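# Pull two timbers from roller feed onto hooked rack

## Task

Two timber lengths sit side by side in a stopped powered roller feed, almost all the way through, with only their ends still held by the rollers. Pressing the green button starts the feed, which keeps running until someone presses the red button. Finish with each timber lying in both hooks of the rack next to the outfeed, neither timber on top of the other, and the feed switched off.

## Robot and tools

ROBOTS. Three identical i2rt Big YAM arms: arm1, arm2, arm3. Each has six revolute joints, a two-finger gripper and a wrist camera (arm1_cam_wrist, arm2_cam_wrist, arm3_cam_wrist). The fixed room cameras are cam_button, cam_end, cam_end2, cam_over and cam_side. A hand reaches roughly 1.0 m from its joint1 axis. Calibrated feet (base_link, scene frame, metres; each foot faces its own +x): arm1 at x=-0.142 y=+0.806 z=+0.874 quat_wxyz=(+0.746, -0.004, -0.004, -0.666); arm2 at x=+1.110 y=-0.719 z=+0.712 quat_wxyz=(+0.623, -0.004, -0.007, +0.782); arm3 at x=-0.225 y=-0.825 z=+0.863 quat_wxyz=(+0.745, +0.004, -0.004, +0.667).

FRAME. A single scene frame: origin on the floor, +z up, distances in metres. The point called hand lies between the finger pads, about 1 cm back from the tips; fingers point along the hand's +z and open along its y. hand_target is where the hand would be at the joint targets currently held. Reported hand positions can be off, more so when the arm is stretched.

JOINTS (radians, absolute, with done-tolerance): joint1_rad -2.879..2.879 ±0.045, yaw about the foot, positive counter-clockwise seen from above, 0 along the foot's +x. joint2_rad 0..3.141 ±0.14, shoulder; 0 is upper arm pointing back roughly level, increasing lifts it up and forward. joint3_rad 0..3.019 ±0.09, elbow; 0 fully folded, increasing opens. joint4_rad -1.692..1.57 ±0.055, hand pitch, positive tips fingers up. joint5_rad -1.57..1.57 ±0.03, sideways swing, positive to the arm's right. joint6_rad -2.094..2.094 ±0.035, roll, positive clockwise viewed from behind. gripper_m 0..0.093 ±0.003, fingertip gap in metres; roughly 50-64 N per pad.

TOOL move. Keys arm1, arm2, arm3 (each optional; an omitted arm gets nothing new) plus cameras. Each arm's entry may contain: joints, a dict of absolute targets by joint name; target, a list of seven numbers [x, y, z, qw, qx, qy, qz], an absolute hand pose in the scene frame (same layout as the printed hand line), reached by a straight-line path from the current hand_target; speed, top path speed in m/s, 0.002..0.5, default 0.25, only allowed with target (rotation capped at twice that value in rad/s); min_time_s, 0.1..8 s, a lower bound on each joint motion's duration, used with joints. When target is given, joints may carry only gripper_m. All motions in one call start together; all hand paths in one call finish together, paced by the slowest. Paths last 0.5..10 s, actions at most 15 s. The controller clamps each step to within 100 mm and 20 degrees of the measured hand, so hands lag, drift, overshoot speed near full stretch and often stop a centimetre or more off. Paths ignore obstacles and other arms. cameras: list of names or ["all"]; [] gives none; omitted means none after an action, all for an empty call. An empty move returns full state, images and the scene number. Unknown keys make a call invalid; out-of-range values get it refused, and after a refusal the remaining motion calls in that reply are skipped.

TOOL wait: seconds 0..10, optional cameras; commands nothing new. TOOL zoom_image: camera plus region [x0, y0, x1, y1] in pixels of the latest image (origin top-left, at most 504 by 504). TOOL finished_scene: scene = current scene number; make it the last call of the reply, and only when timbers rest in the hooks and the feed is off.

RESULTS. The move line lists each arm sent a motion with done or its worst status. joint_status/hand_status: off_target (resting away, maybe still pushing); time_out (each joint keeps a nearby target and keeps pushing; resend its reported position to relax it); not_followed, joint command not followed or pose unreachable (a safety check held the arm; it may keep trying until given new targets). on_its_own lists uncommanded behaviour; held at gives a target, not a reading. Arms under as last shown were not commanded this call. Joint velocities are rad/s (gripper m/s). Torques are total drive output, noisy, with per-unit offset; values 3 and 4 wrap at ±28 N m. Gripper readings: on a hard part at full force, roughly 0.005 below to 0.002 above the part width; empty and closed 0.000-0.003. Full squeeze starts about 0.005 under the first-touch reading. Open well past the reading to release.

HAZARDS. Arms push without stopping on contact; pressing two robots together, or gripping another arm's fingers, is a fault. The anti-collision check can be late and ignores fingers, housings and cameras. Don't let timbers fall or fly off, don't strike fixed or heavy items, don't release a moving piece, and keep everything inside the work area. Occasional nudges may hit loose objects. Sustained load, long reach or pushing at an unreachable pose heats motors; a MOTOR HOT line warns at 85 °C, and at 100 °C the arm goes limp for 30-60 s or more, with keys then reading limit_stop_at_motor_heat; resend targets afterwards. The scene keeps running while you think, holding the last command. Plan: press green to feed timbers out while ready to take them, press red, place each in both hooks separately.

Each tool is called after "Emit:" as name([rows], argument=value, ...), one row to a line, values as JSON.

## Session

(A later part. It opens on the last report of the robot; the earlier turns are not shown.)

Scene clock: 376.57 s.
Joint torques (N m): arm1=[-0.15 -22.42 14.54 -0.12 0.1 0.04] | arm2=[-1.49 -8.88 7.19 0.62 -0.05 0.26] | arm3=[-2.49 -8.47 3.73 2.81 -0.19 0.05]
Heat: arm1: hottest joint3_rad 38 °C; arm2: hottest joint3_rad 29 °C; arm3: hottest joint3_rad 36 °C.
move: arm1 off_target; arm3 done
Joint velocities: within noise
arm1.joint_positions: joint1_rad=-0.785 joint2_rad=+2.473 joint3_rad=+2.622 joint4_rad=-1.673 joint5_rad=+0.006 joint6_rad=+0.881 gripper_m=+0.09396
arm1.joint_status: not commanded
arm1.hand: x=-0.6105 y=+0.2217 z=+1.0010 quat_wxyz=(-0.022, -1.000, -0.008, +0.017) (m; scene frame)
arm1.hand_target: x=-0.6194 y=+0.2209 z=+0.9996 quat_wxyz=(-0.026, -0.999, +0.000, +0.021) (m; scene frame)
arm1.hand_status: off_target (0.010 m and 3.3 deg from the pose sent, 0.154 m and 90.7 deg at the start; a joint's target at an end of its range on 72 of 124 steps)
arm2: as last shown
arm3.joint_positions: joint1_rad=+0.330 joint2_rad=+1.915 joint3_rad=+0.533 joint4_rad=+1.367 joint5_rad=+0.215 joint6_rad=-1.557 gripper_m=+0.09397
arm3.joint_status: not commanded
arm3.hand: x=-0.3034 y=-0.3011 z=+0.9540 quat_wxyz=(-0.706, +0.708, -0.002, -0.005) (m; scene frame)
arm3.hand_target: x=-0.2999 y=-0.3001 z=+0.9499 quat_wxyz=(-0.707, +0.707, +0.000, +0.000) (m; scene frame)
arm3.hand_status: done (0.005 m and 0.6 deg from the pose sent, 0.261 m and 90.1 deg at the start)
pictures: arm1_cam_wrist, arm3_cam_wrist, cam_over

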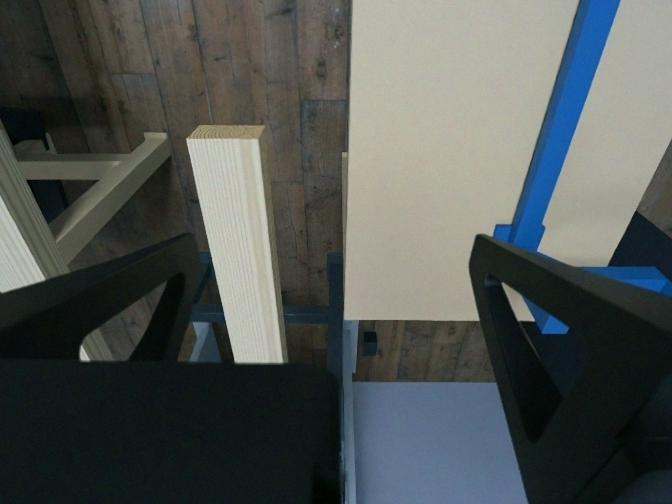

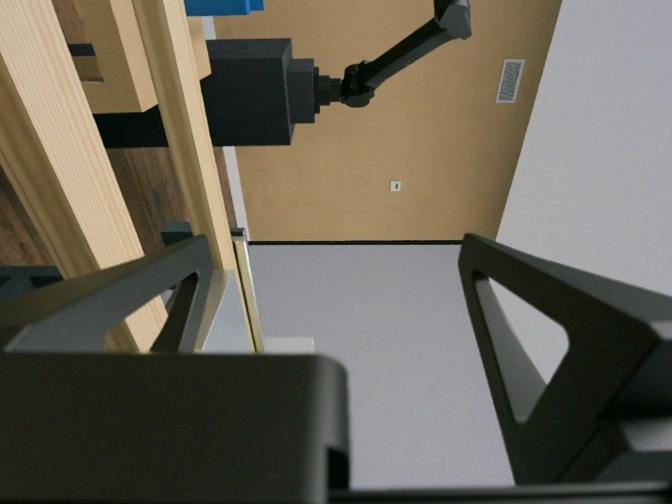

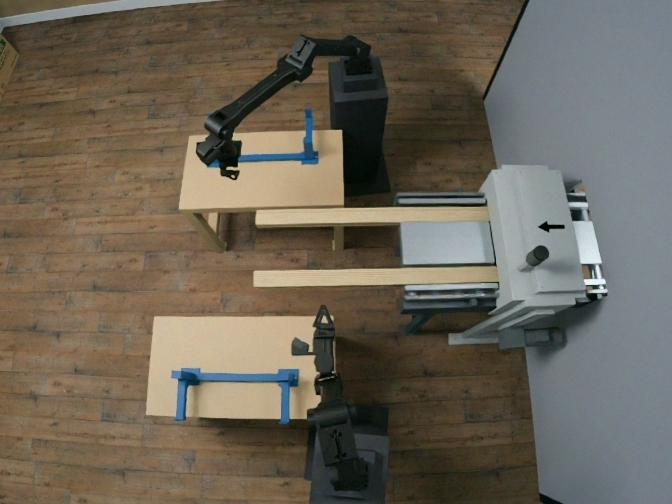

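Emit:
move(arm3={"target":[-0.3,-0.30,0.747,0.7071,-0.7071,0,0]}, arm1={"target":[-0.3,0.30,0.95,0.7071,0.7071,0,0]}, cameras=["arm3_cam_wrist"])

Emit:
move(arm3={"target":[-0.3,-0.105,0.747,0.7071,-0.7071,0,0]}, arm1={"target":[-0.3,0.30,0.747,0.7071,0.7071,0,0]}, cameras=["arm3_cam_wrist","arm1_cam_wrist","cam_over","cam_end","cam_side"])

Scene clock: 398.17 s.
Joint torques (N m): arm1=[1.32 -10.23 3.84 2.77 0.04 -0.03] | arm2=[-1.55 -8.82 7.17 0.62 -0.05 0.26] | arm3=[-1.61 -10.64 0.85 2.78 0.04 0.23]
Heat: arm1: hottest joint3_rad 35 °C; arm2: hottest joint3_rad 28 °C; arm3: hottest joint3_rad 34 °C.
move: arm1 done; arm3 off_target
Joint velocities: within noise
arm1.joint_positions: joint1_rad=-0.563 joint2_rad=+1.961 joint3_rad=+0.563 joint4_rad=+1.381 joint5_rad=-0.445 joint6_rad=+1.555 gripper_m=+0.09397
arm1.joint_status: not commanded
arm1.hand: x=-0.3035 y=+0.3015 z=+0.9542 quat_wxyz=(-0.706, -0.708, -0.001, +0.004) (m; scene frame)
arm1.hand_target: x=-0.3000 y=+0.3001 z=+0.9500 quat_wxyz=(-0.707, -0.707, +0.000, +0.000) (m; scene frame)
arm1.hand_status: done (0.006 m and 0.5 deg from the pose sent, 0.324 m and 87.5 deg at the start)
arm2: as last shown
arm3.joint_positions: joint1_rad=+0.330 joint2_rad=+2.482 joint3_rad=+0.722 joint4_rad=+1.548 joint5_rad=+0.238 joint6_rad=-1.533 gripper_m=+0.09397
arm3.joint_status: not commanded
arm3.hand: x=-0.2993 y=-0.2986 z=+0.7515 quat_wxyz=(-0.635, +0.772, -0.004, +0.012) (m; scene frame)
arm3.hand_target: x=-0.3001 y=-0.2996 z=+0.7473 quat_wxyz=(-0.637, +0.770, -0.008, +0.009) (m; scene frame)
arm3.hand_status: off_target (0.005 m and 11.2 deg from the pose sent, 0.207 m and 0.6 deg at the start; a joint's target at an end of its range on 93 of 121 steps)
pictures: arm3_cam_wrist

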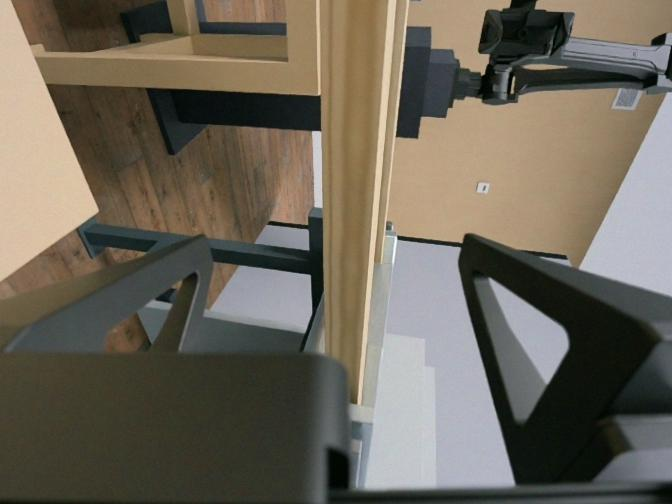

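Scene clock: 400.00 s.
Joint torques (N m): arm1=[-0.21 -13.27 0.34 2.77 -0.24 -0.15] | arm2=[-1.49 -8.88 7.17 0.61 -0.05 0.26] | arm3=[-2.43 -15.03 5.78 1.78 -0.2 0.04]
Heat: arm1: hottest joint3_rad 35 °C; arm2: hottest joint3_rad 28 °C; arm3: hottest joint3_rad 34 °C.
move: arm1 off_target; arm3 off_target
Joint velocities: within noise
arm1.joint_positions: joint1_rad=-0.563 joint2_rad=+2.541 joint3_rad=+0.780 joint4_rad=+1.564 joint5_rad=-0.485 joint6_rad=+1.493 gripper_m=+0.09397
arm1.joint_status: not commanded
arm1.hand: x=-0.2969 y=+0.2979 z=+0.7482 quat_wxyz=(-0.647, -0.762, -0.010, -0.019) (m; scene frame)
arm1.hand_target: x=-0.3002 y=+0.2997 z=+0.7472 quat_wxyz=(-0.651, -0.759, -0.013, -0.013) (m; scene frame)
arm1.hand_status: off_target (0.004 m and 9.6 deg from the pose sent, 0.207 m and 0.6 deg at the start; a joint's target at an end of its range on 45 of 55 steps)
arm2: as last shown
arm3.joint_positions: joint1_rad=+0.256 joint2_rad=+2.622 joint3_rad=+1.281 joint4_rad=+1.336 joint5_rad=+0.142 joint6_rad=-1.558 gripper_m=+0.09397
arm3.joint_status: not commanded
arm3.hand: x=-0.3042 y=-0.1101 z=+0.7575 quat_wxyz=(-0.710, +0.705, -0.002, -0.005) (m; scene frame)
arm3.hand_target: x=-0.2999 y=-0.1055 z=+0.7471 quat_wxyz=(-0.707, +0.707, +0.000, +0.000) (m; scene frame)
arm3.hand_status: off_target (0.012 m and 0.8 deg from the pose sent, 0.194 m and 11.2 deg at the start)
pictures: arm1_cam_wrist, arm3_cam_wrist, cam_end, cam_over, cam_side

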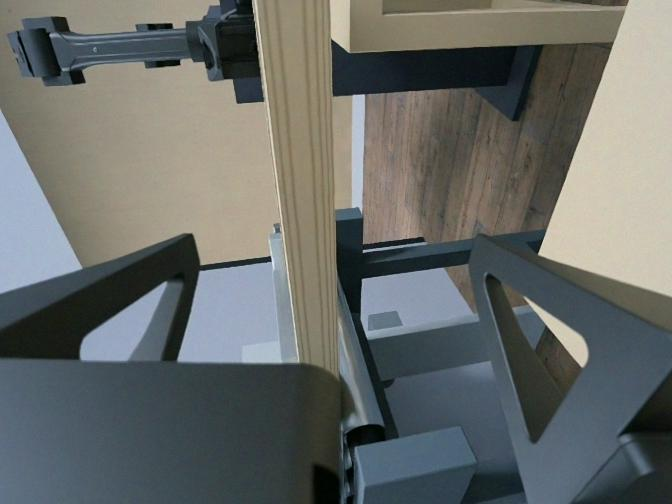

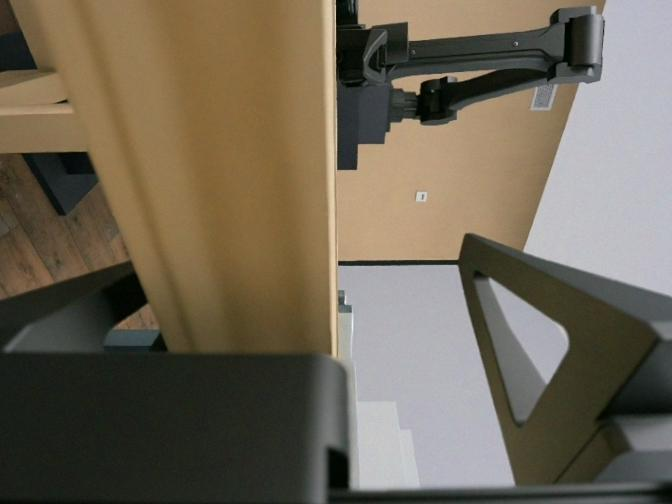

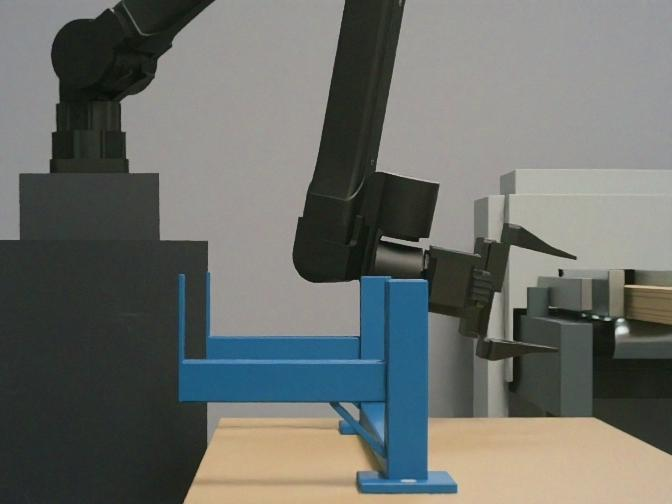

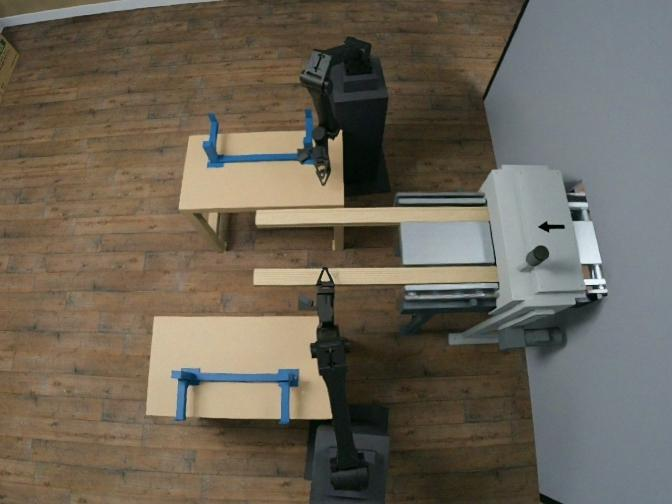

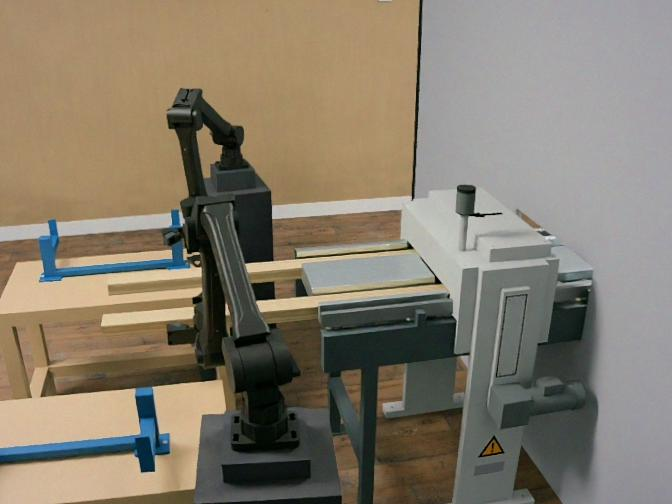

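Emit:
move(arm3={"target":[-0.297,-0.10,0.740,0.7071,-0.7071,0,0]}, arm1={"target":[-0.3,0.085,0.745,0.7071,0.7071,0,0]}, cameras=["arm3_cam_wrist","arm1_cam_wrist","cam_over","cam_side"])

Scene clock: 418.77 s.
Joint torques (N m): arm1=[1.03 -17.96 6.95 1.44 0.06 -0.02] | arm2=[-1.49 -8.82 7.2 0.62 -0.05 0.26] | arm3=[-2.61 -15.09 5.78 1.8 -0.2 0.04]
Heat: arm1: hottest joint3_rad 31 °C; arm2: hottest joint3_rad 28 °C; arm3: hottest joint3_rad 32 °C.
move: arm1 off_target; arm3 off_target
Joint velocities: within noise
arm1.joint_positions: joint1_rad=-0.401 joint2_rad=+2.668 joint3_rad=+1.360 joint4_rad=+1.300 joint5_rad=-0.285 joint6_rad=+1.558 gripper_m=+0.09397
arm1.joint_status: not commanded
arm1.hand: x=-0.3027 y=+0.0909 z=+0.7541 quat_wxyz=(-0.709, -0.705, -0.002, +0.005) (m; scene frame)
arm1.hand_target: x=-0.2997 y=+0.0855 z=+0.7452 quat_wxyz=(-0.707, -0.707, +0.000, +0.000) (m; scene frame)
arm1.hand_status: off_target (0.011 m and 0.6 deg from the pose sent, 0.213 m and 9.6 deg at the start)
arm2: as last shown
arm3.joint_positions: joint1_rad=+0.252 joint2_rad=+2.641 joint3_rad=+1.306 joint4_rad=+1.332 joint5_rad=+0.135 joint6_rad=-1.559 gripper_m=+0.09397
arm3.joint_status: not commanded
arm3.hand: x=-0.3028 y=-0.1048 z=+0.7518 quat_wxyz=(-0.710, +0.704, -0.002, -0.006) (m; scene frame)
arm3.hand_target: x=-0.2968 y=-0.1006 z=+0.7403 quat_wxyz=(-0.707, +0.707, +0.000, +0.000) (m; scene frame)
arm3.hand_status: off_target (0.014 m and 0.9 deg from the pose sent, 0.021 m and 0.8 deg at the start)
pictures: arm1_cam_wrist, arm3_cam_wrist, cam_over, cam_side

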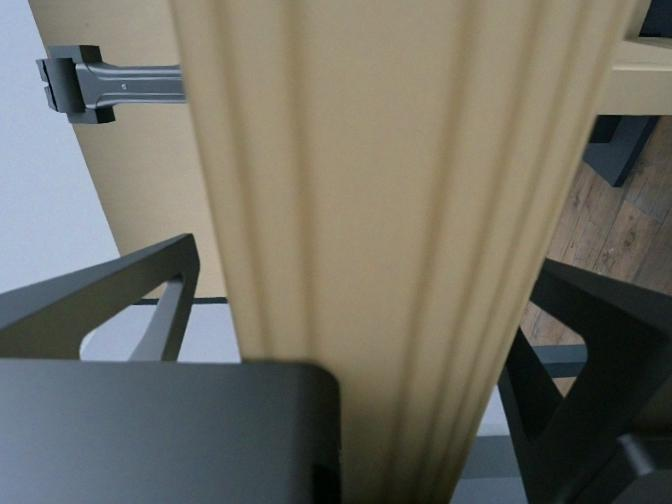

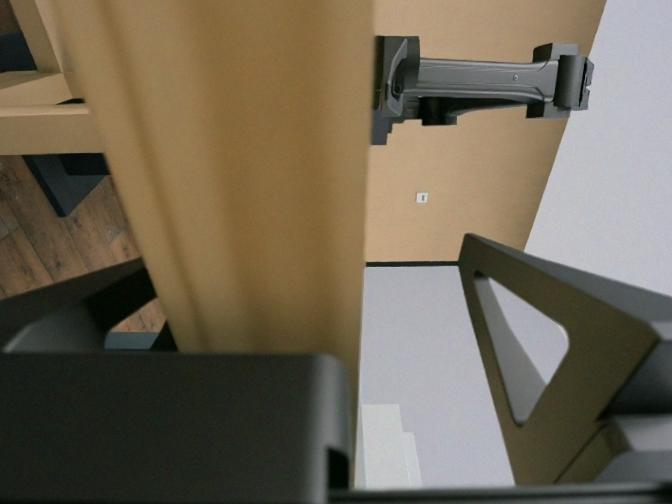

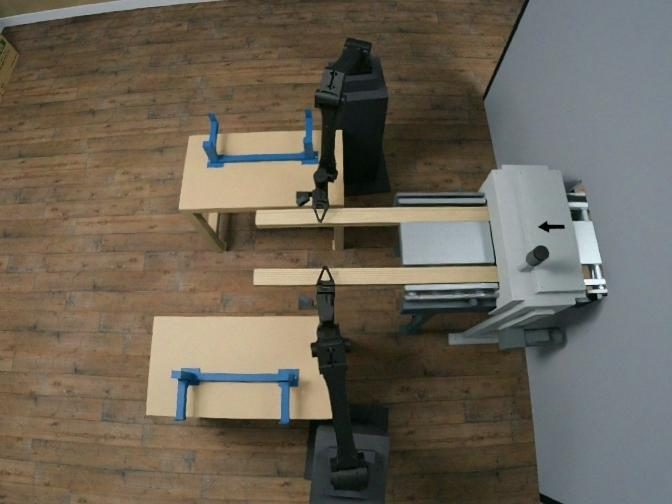

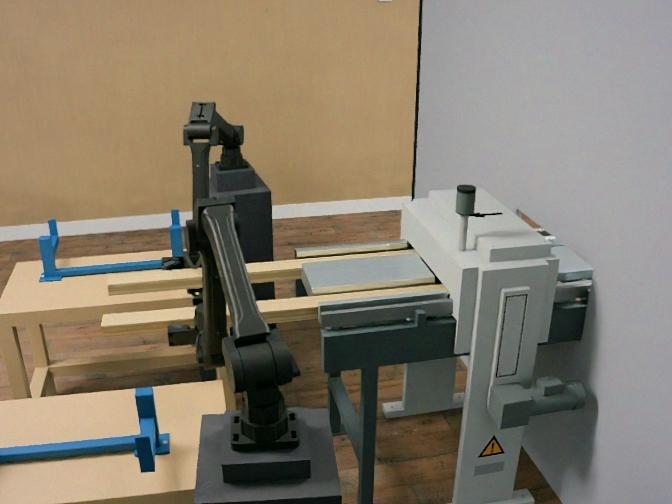

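Emit:
move(arm3={"target":[-0.297,-0.10,0.725,0.7071,-0.7071,0,0]}, arm1={"target":[-0.3,0.085,0.737,0.7071,0.7071,0,0]}, cameras=["arm3_cam_wrist","arm1_cam_wrist"])

Emit:
move(arm3={"joints":{"gripper_m":0.06}}, arm1={"joints":{"gripper_m":0.06}}, cameras=["arm3_cam_wrist","arm1_cam_wrist"])

Scene clock: 440.97 s.
Joint torques (N m): arm1=[0.85 -17.96 6.97 1.73 0.04 -0.02] | arm2=[-1.49 -8.82 7.17 0.62 -0.05 0.26] | arm3=[-2.67 -15.38 5.59 2.18 -0.19 0.05]
Heat: arm1: hottest joint2_rad 30 °C; arm2: hottest joint3_rad 28 °C; arm3: hottest joint3_rad 32 °C.
move: arm1 done; arm3 done
Joint velocities: within noise
arm1.joint_positions: joint1_rad=-0.401 joint2_rad=+2.688 joint3_rad=+1.375 joint4_rad=+1.300 joint5_rad=-0.285 joint6_rad=+1.559 gripper_m=+0.09397
arm1.joint_status: not commanded
arm1.hand: x=-0.3028 y=+0.0906 z=+0.7450 quat_wxyz=(-0.707, -0.707, -0.001, +0.004) (m; scene frame)
arm1.hand_target: x=-0.2998 y=+0.0854 z=+0.7372 quat_wxyz=(-0.707, -0.707, +0.000, +0.000) (m; scene frame)
arm1.hand_status: done (0.010 m and 0.4 deg from the pose sent, 0.018 m and 0.6 deg at the start)
arm2: as last shown
arm3.joint_positions: joint1_rad=+0.252 joint2_rad=+2.683 joint3_rad=+1.335 joint4_rad=+1.332 joint5_rad=+0.135 joint6_rad=-1.559 gripper_m=+0.09397
arm3.joint_status: not commanded
arm3.hand: x=-0.3027 y=-0.1046 z=+0.7321 quat_wxyz=(-0.706, +0.708, -0.001, -0.005) (m; scene frame)
arm3.hand_target: x=-0.2968 y=-0.1004 z=+0.7252 quat_wxyz=(-0.707, +0.707, +0.000, +0.000) (m; scene frame)
arm3.hand_status: done (0.010 m and 0.7 deg from the pose sent, 0.028 m and 0.9 deg at the start)
pictures: arm1_cam_wrist, arm3_cam_wrist

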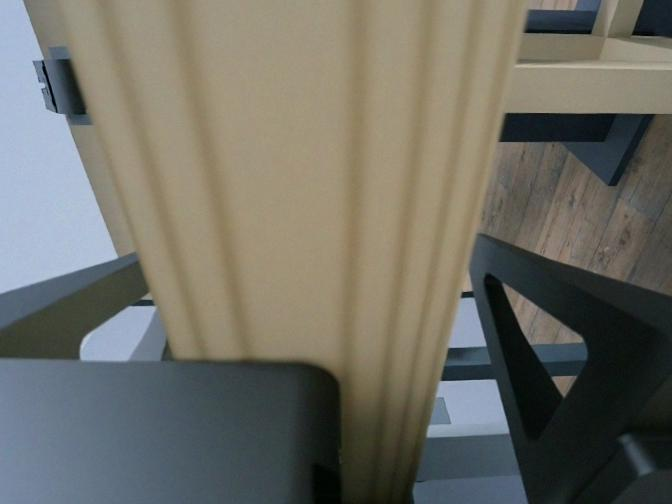

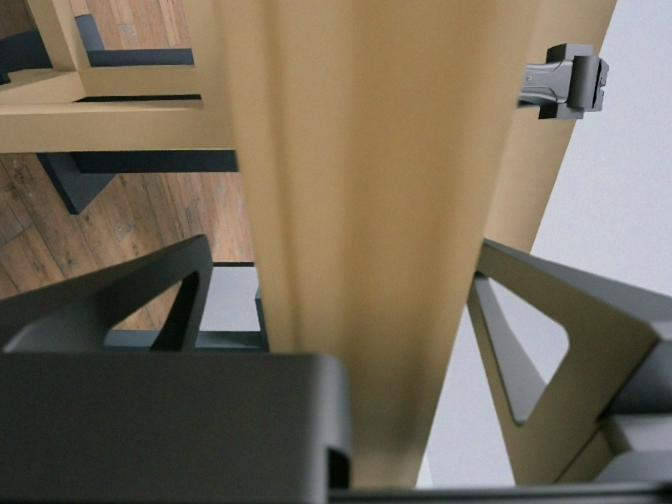

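Scene clock: 441.60 s.
Joint torques (N m): arm1=[1.08 -18.08 6.94 1.7 0.05 -0.02] | arm2=[-1.49 -8.82 7.19 0.61 -0.05 0.25] | arm3=[-2.67 -15.38 5.57 2.17 -0.2 0.04]
Heat: arm1: hottest joint2_rad 30 °C; arm2: hottest joint3_rad 28 °C; arm3: hottest joint3_rad 32 °C.
move: arm1 done; arm3 done
Joint velocities: within noise
arm1.joint_positions: joint1_rad=-0.401 joint2_rad=+2.690 joint3_rad=+1.375 joint4_rad=+1.300 joint5_rad=-0.285 joint6_rad=+1.559 gripper_m=+0.06018
arm1.joint_status: all done
arm1.hand: x=-0.3026 y=+0.0913 z=+0.7431 quat_wxyz=(-0.706, -0.708, -0.001, +0.003) (m; scene frame)
arm1.hand_target: x=-0.2998 y=+0.0854 z=+0.7373 quat_wxyz=(-0.707, -0.707, +0.000, +0.000) (m; scene frame)
arm1.hand_status: not commanded
arm2: as last shown
arm3.joint_positions: joint1_rad=+0.252 joint2_rad=+2.683 joint3_rad=+1.335 joint4_rad=+1.332 joint5_rad=+0.135 joint6_rad=-1.559 gripper_m=+0.06016
arm3.joint_status: all done
arm3.hand: x=-0.3027 y=-0.1046 z=+0.7321 quat_wxyz=(-0.706, +0.708, -0.001, -0.005) (m; scene frame)
arm3.hand_target: x=-0.2968 y=-0.1004 z=+0.7252 quat_wxyz=(-0.707, +0.707, +0.000, +0.000) (m; scene frame)
arm3.hand_status: not commanded
pictures: arm1_cam_wrist, arm3_cam_wrist

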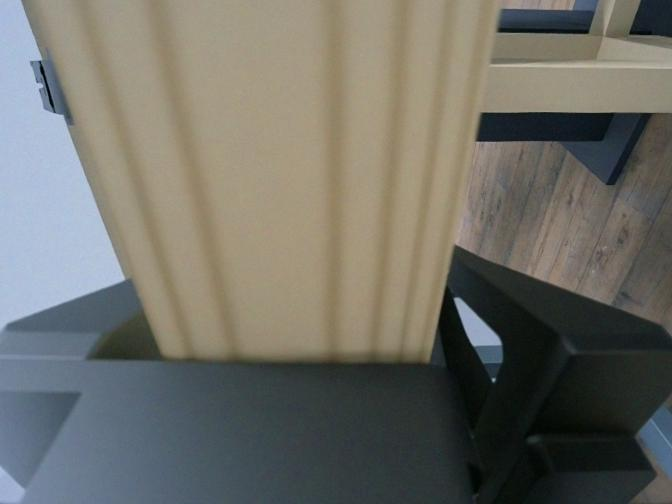

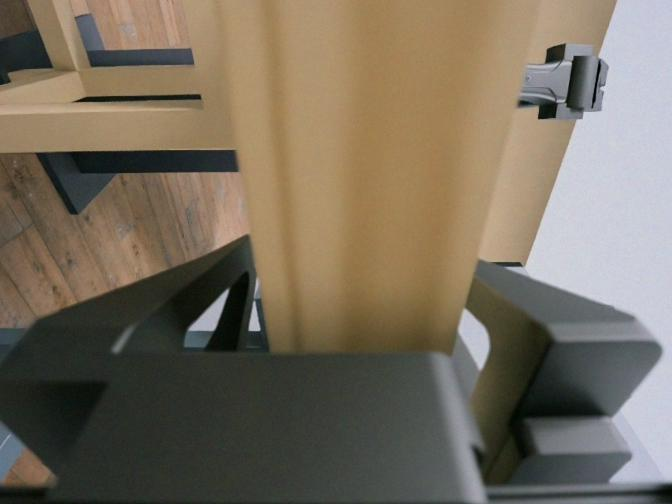

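Emit:
move(arm2={"target":[0.977,-0.382,0.818,0,0.7071,-0.7071,0],"speed":0.1}, cameras=["arm2_cam_wrist","cam_over","cam_side"])

Emit:
move(arm2={"target":[0.977,-0.382,0.845,0,0.7071,-0.7071,0],"speed":0.1}, cameras=["cam_over","cam_side","arm1_cam_wrist"])

Emit:
move(arm2={"target":[1.033,-0.382,0.845,0,0.7071,-0.7071,0],"speed":0.15}, cameras=["arm2_cam_wrist","cam_over","cam_side","arm3_cam_wrist"])

Scene clock: 458.87 s.
Joint torques (N m): arm1=[1.08 -17.73 6.91 1.73 0.05 -0.03] | arm2=[-1.49 -8.88 6.64 0.61 -0.05 0.25] | arm3=[-2.67 -15.38 5.56 2.18 -0.19 0.04]
Heat: arm1: hottest joint2_rad 29 °C; arm2: hottest joint3_rad 28 °C; arm3: hottest joint3_rad 32 °C.
move: arm2 done
Joint velocities: within noise
arm1, arm3: as last shown
arm1.joint_positions: joint1_rad=-0.401 joint2_rad=+2.690 joint3_rad=+1.375 joint4_rad=+1.300 joint5_rad=-0.285 joint6_rad=+1.559 gripper_m=+0.06008
arm2.joint_positions: joint1_rad=+0.130 joint2_rad=+1.372 joint3_rad=+0.950 joint4_rad=-1.148 joint5_rad=-0.013 joint6_rad=+0.355 gripper_m=+0.00050
arm2.joint_status: not commanded
arm2.hand: x=+0.9812 y=-0.3804 z=+0.8232 quat_wxyz=(-0.001, +0.707, -0.707, +0.000) (m; scene frame)
arm2.hand_target: x=+0.9771 y=-0.3820 z=+0.8181 quat_wxyz=(+0.000, +0.707, -0.707, +0.000) (m; scene frame)
arm2.hand_status: done (0.007 m and 0.1 deg from the pose sent, 0.046 m and 0.4 deg at the start)
arm3.joint_positions: joint1_rad=+0.252 joint2_rad=+2.683 joint3_rad=+1.335 joint4_rad=+1.332 joint5_rad=+0.135 joint6_rad=-1.559 gripper_m=+0.06007
pictures: arm2_cam_wrist, cam_over, cam_side

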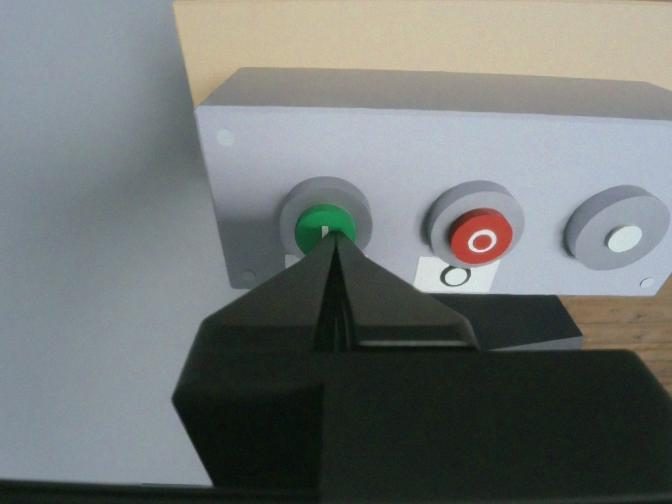

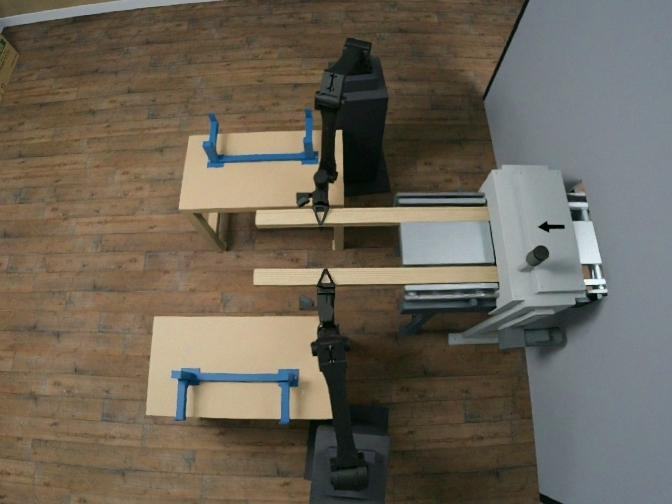

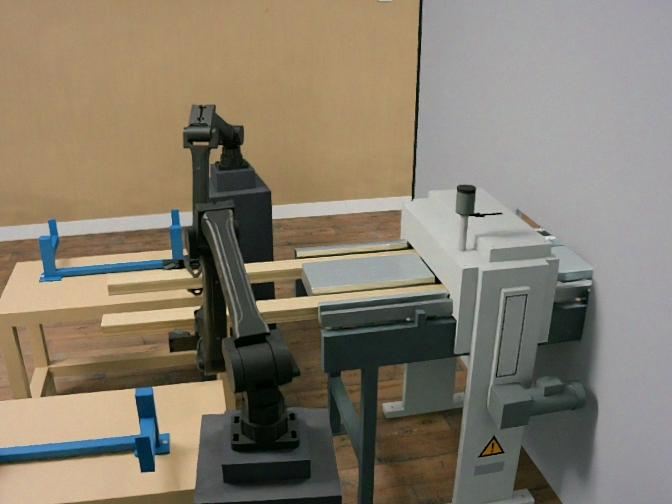

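Scene clock: 459.93 s.
Joint torques (N m): arm1=[1.03 -18.14 6.94 1.73 0.06 -0.02] | arm2=[-1.61 -10.23 10 -0.29 -0.06 0.25] | arm3=[-2.67 -15.38 5.57 2.19 -0.19 0.05]
Heat: arm1: hottest joint2_rad 29 °C; arm2: hottest joint3_rad 28 °C; arm3: hottest joint3_rad 32 °C.
move: arm2 off_target
Joint velocities: within noise
arm1, arm3: as last shown
arm2.joint_positions: joint1_rad=+0.130 joint2_rad=+1.361 joint3_rad=+0.950 joint4_rad=-1.201 joint5_rad=-0.014 joint6_rad=+0.355 gripper_m=+0.00050
arm2.joint_status: not commanded
arm2.hand: x=+0.9856 y=-0.3925 z=+0.8272 quat_wxyz=(+0.008, +0.707, -0.707, +0.018) (m; scene frame)
arm2.hand_target: x=+0.9772 y=-0.3825 z=+0.8449 quat_wxyz=(+0.000, +0.707, -0.707, +0.000) (m; scene frame)
arm2.hand_status: off_target (0.022 m and 2.3 deg from the pose sent, 0.022 m and 0.1 deg at the start)
pictures: arm1_cam_wrist, cam_over, cam_side

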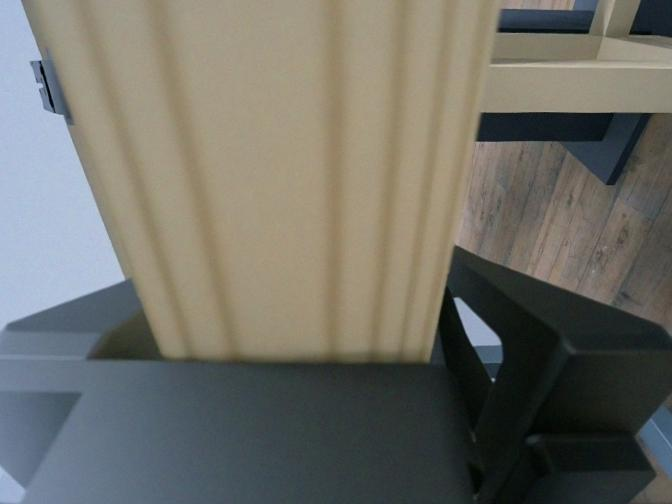

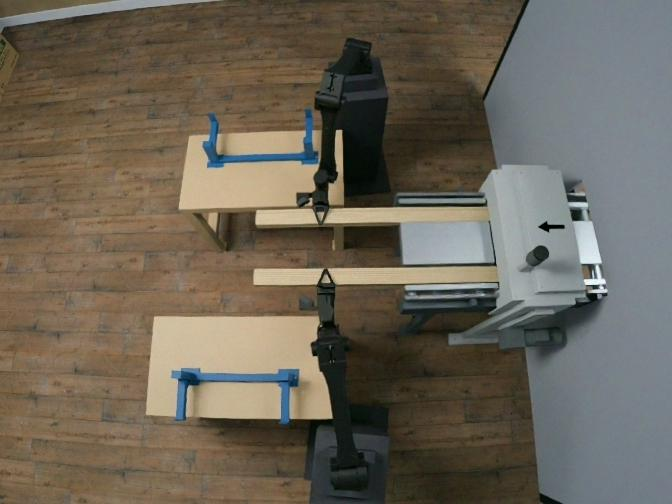

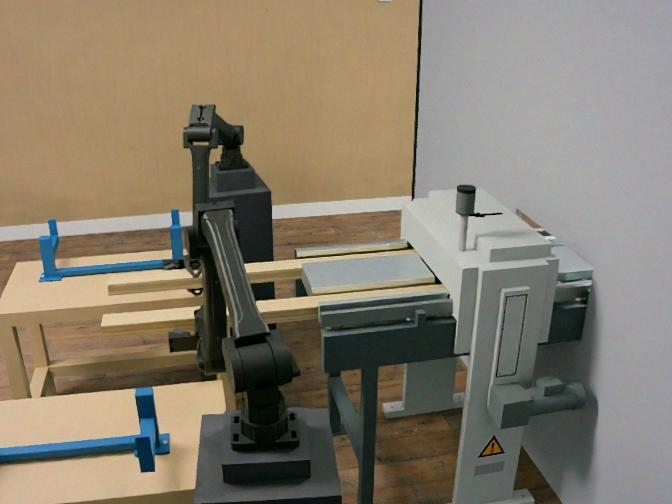

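Scene clock: 461.27 s.
Joint torques (N m): arm1=[1.14 -17.9 6.94 1.72 0.04 -0.03] | arm2=[-3.02 -9.58 7.35 -0.23 -0.04 0.02] | arm3=[-2.67 -15.33 5.56 2.18 -0.19 0.05]
Heat: arm1: hottest joint2_rad 29 °C; arm2: hottest joint3_rad 28 °C; arm3: hottest joint3_rad 32 °C.
move: arm2 done
Joint velocities: within noise
arm1, arm3: as last shown
arm2.joint_positions: joint1_rad=-0.002 joint2_rad=+1.319 joint3_rad=+0.950 joint4_rad=-1.204 joint5_rad=-0.014 joint6_rad=+0.227 gripper_m=+0.00050
arm2.joint_status: not commanded
arm2.hand: x=+1.0296 y=-0.3796 z=+0.8416 quat_wxyz=(-0.001, +0.706, -0.708, +0.000) (m; scene frame)
arm2.hand_target: x=+1.0329 y=-0.3819 z=+0.8449 quat_wxyz=(+0.000, +0.707, -0.707, +0.000) (m; scene frame)
arm2.hand_status: done (0.005 m and 0.2 deg from the pose sent, 0.052 m and 2.3 deg at the start)
pictures: arm2_cam_wrist, arm3_cam_wrist, cam_over, cam_side

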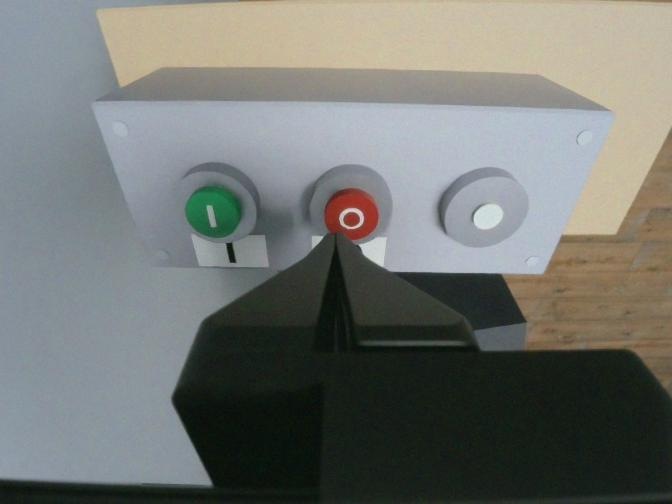

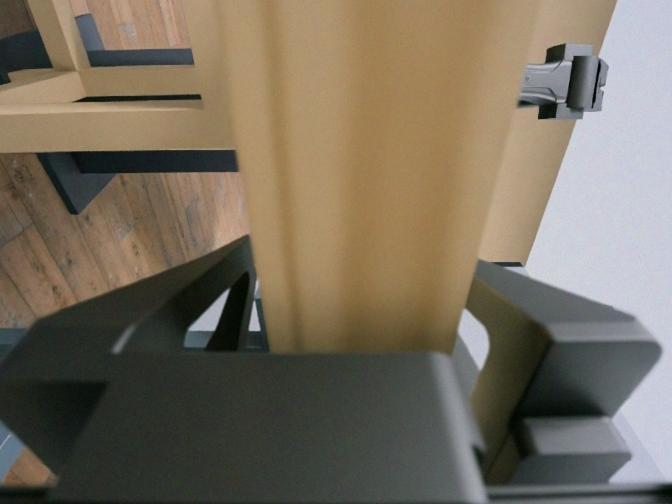

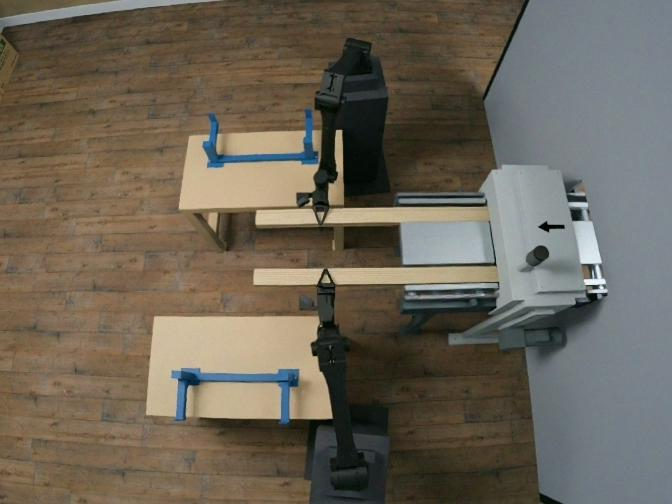

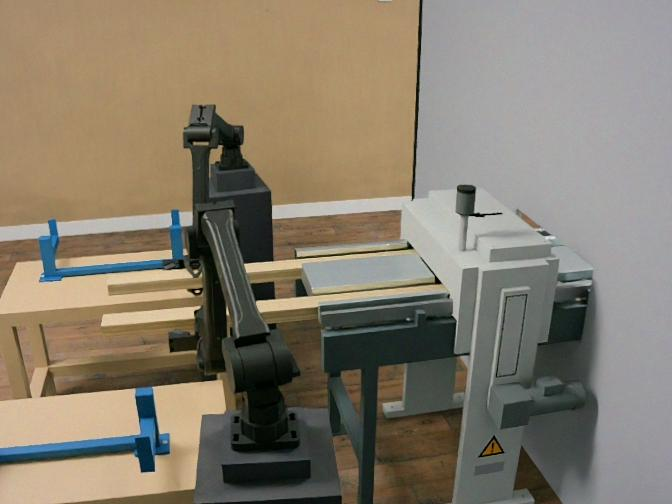

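Emit:
move(arm2={"target":[0.977,-0.380,0.84,0,0.7071,-0.7071,0],"speed":0.2})

Emit:
move(arm2={"target":[0.976,-0.380,0.808,0,0.7071,-0.7071,0],"speed":0.1}, cameras=["arm2_cam_wrist","cam_over","cam_side"])

Emit:
move(arm2={"target":[0.977,-0.380,0.845,0,0.7071,-0.7071,0],"speed":0.15}, cameras=["cam_over","cam_side"])

Emit:
move(arm2={"target":[1.033,-0.380,0.845,0,0.7071,-0.7071,0],"speed":0.15}, cameras=["cam_over","cam_side"])

Scene clock: 477.67 s.
Joint torques (N m): arm1=[1.08 -18.02 6.9 1.76 0.05 -0.03] | arm2=[-1.79 -8.47 9.76 0.31 0.06 0.27] | arm3=[-2.67 -15.38 5.55 2.18 -0.19 0.05]
Heat: arm1: hottest joint2_rad 29 °C; arm2: hottest joint3_rad 29 °C; arm3: hottest joint3_rad 31 °C.
move: arm2 off_target
Joint velocities: within noise
arm1, arm3: as last shown
arm2.joint_positions: joint1_rad=+0.132 joint2_rad=+1.350 joint3_rad=+0.950 joint4_rad=-1.204 joint5_rad=-0.017 joint6_rad=+0.351 gripper_m=+0.00050
arm2.joint_status: not commanded
arm2.hand: x=+0.9847 y=-0.3935 z=+0.8308 quat_wxyz=(+0.007, +0.709, -0.705, +0.014) (m; scene frame)
arm2.hand_target: x=+0.9771 y=-0.3804 z=+0.8401 quat_wxyz=(+0.000, +0.707, -0.707, +0.000) (m; scene frame)
arm2.hand_status: off_target (0.018 m and 1.8 deg from the pose sent, 0.053 m and 0.2 deg at the start)
pictures: none

Scene clock: 478.67 s.
Joint torques (N m): arm1=[1.03 -18.2 6.9 1.74 0.05 -0.04] | arm2=[-1.61 -8.12 5.86 0.94 0.08 0.26] | arm3=[-2.67 -15.27 5.56 2.19 -0.2 0.05]
Heat: arm1: hottest joint2_rad 29 °C; arm2: hottest joint3_rad 29 °C; arm3: hottest joint3_rad 31 °C.
move: arm2 off_target
Joint velocities: within noise
arm1, arm3: as last shown
arm2.joint_positions: joint1_rad=+0.132 joint2_rad=+1.378 joint3_rad=+0.950 joint4_rad=-1.128 joint5_rad=-0.017 joint6_rad=+0.356 gripper_m=+0.00050
arm2.joint_status: not commanded
arm2.hand: x=+0.9785 y=-0.3763 z=+0.8212 quat_wxyz=(-0.003, +0.707, -0.707, -0.008) (m; scene frame)
arm2.hand_target: x=+0.9762 y=-0.3803 z=+0.8084 quat_wxyz=(+0.000, +0.707, -0.707, +0.000) (m; scene frame)
arm2.hand_status: off_target (0.014 m and 0.9 deg from the pose sent, 0.028 m and 1.8 deg at the start)
pictures: arm2_cam_wrist, cam_over, cam_side

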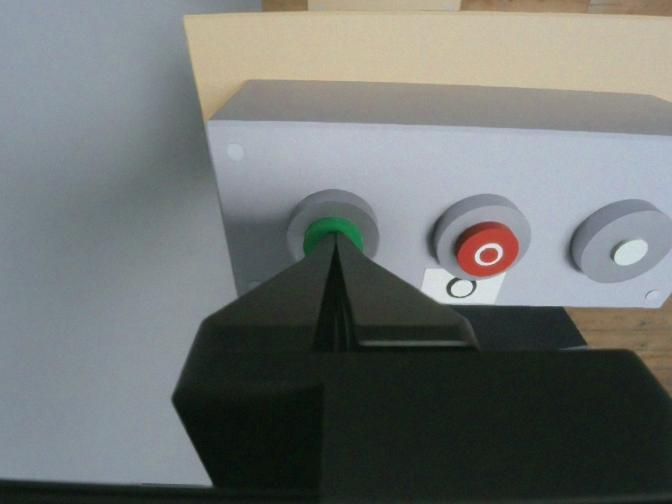

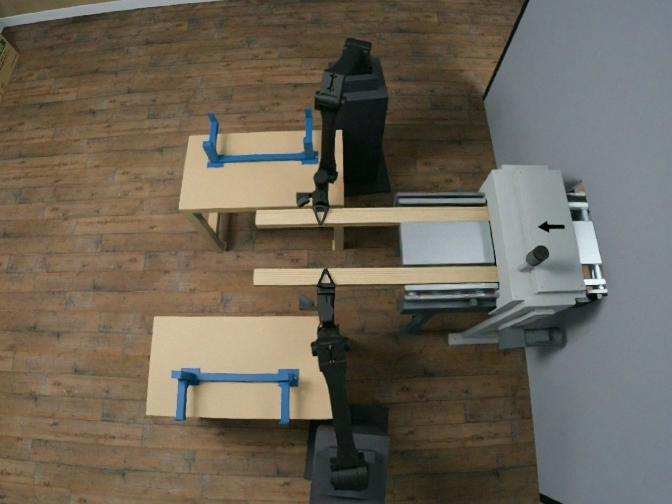

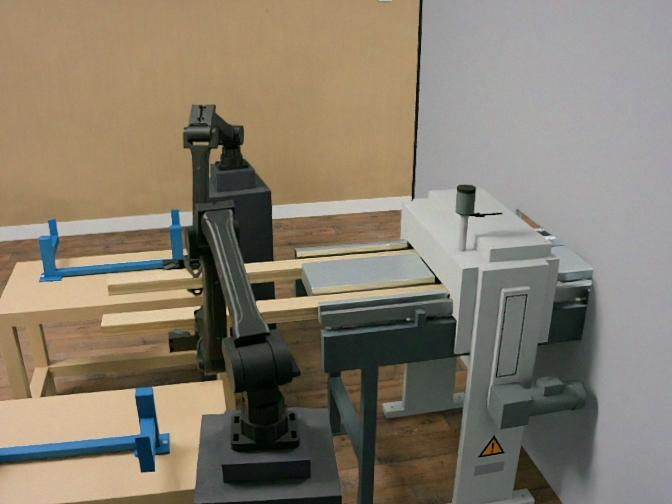

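Scene clock: 479.77 s.
Joint torques (N m): arm1=[1.14 -17.85 6.94 1.73 0.05 -0.02] | arm2=[-1.85 -10.29 10.32 -0.34 0.06 0.21] | arm3=[-2.73 -15.33 5.59 2.18 -0.19 0.05]
Heat: arm1: hottest joint2_rad 29 °C; arm2: hottest joint3_rad 29 °C; arm3: hottest joint3_rad 31 °C.
move: arm2 off_target
Joint velocities: within noise
arm1, arm3: as last shown
arm2.joint_positions: joint1_rad=+0.132 joint2_rad=+1.366 joint3_rad=+0.950 joint4_rad=-1.201 joint5_rad=-0.017 joint6_rad=+0.356 gripper_m=+0.00050
arm2.joint_status: not commanded
arm2.hand: x=+0.9847 y=-0.3931 z=+0.8253 quat_wxyz=(+0.010, +0.707, -0.707, +0.020) (m; scene frame)
arm2.hand_target: x=+0.9772 y=-0.3807 z=+0.8449 quat_wxyz=(+0.000, +0.707, -0.707, +0.000) (m; scene frame)
arm2.hand_status: off_target (0.025 m and 2.6 deg from the pose sent, 0.024 m and 0.9 deg at the start)
pictures: cam_over, cam_side

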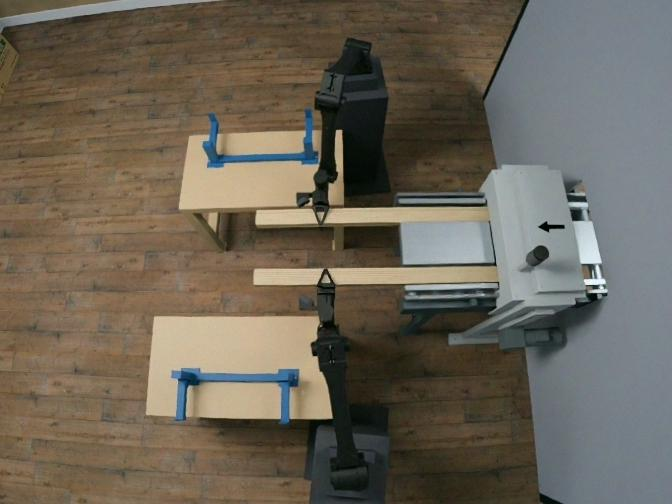

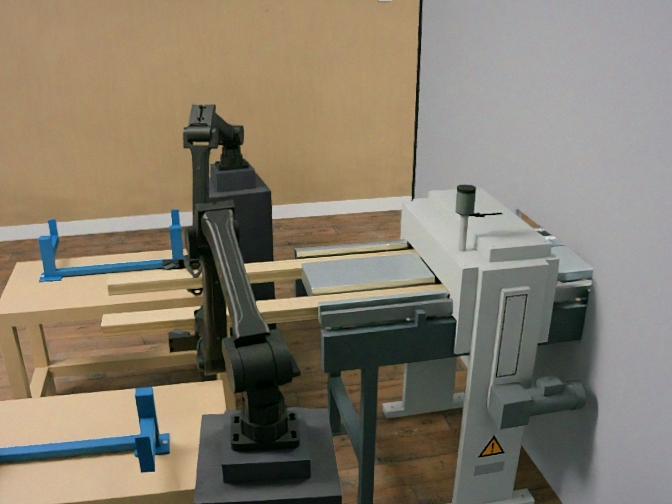

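Scene clock: 481.10 s.
Joint torques (N m): arm1=[1.08 -17.96 6.97 1.7 0.06 -0.02] | arm2=[-3.14 -9.64 7.69 -0.25 -0.04 0.01] | arm3=[-2.67 -15.33 5.55 2.18 -0.19 0.05]
Heat: arm1: hottest joint2_rad 29 °C; arm2: hottest joint3_rad 29 °C; arm3: hottest joint3_rad 31 °C.
move: arm2 done
Joint velocities: within noise
arm1, arm3: as last shown
arm2.joint_positions: joint1_rad=-0.003 joint2_rad=+1.324 joint3_rad=+0.950 joint4_rad=-1.204 joint5_rad=-0.013 joint6_rad=+0.225 gripper_m=+0.00050
arm2.joint_status: not commanded
arm2.hand: x=+1.0301 y=-0.3796 z=+0.8398 quat_wxyz=(+0.000, +0.706, -0.708, +0.002) (m; scene frame)
arm2.hand_target: x=+1.0329 y=-0.3800 z=+0.8449 quat_wxyz=(+0.000, +0.707, -0.707, +0.000) (m; scene frame)
arm2.hand_status: done (0.006 m and 0.3 deg from the pose sent, 0.054 m and 2.6 deg at the start)
pictures: cam_over, cam_side

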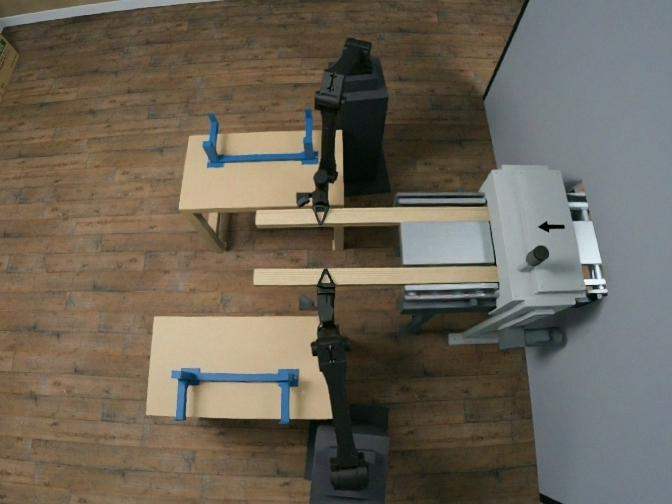

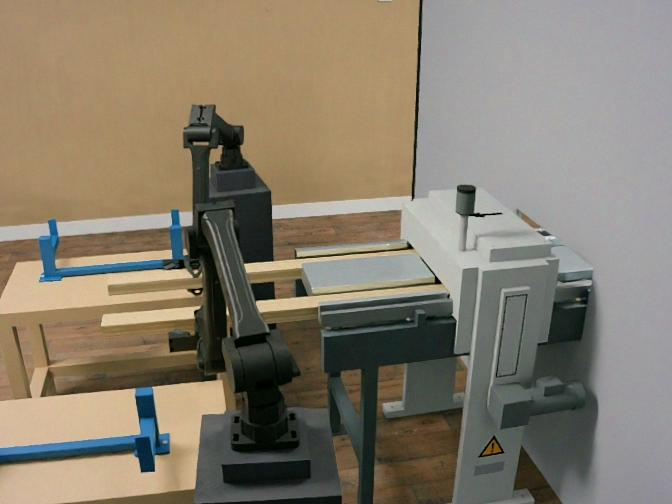

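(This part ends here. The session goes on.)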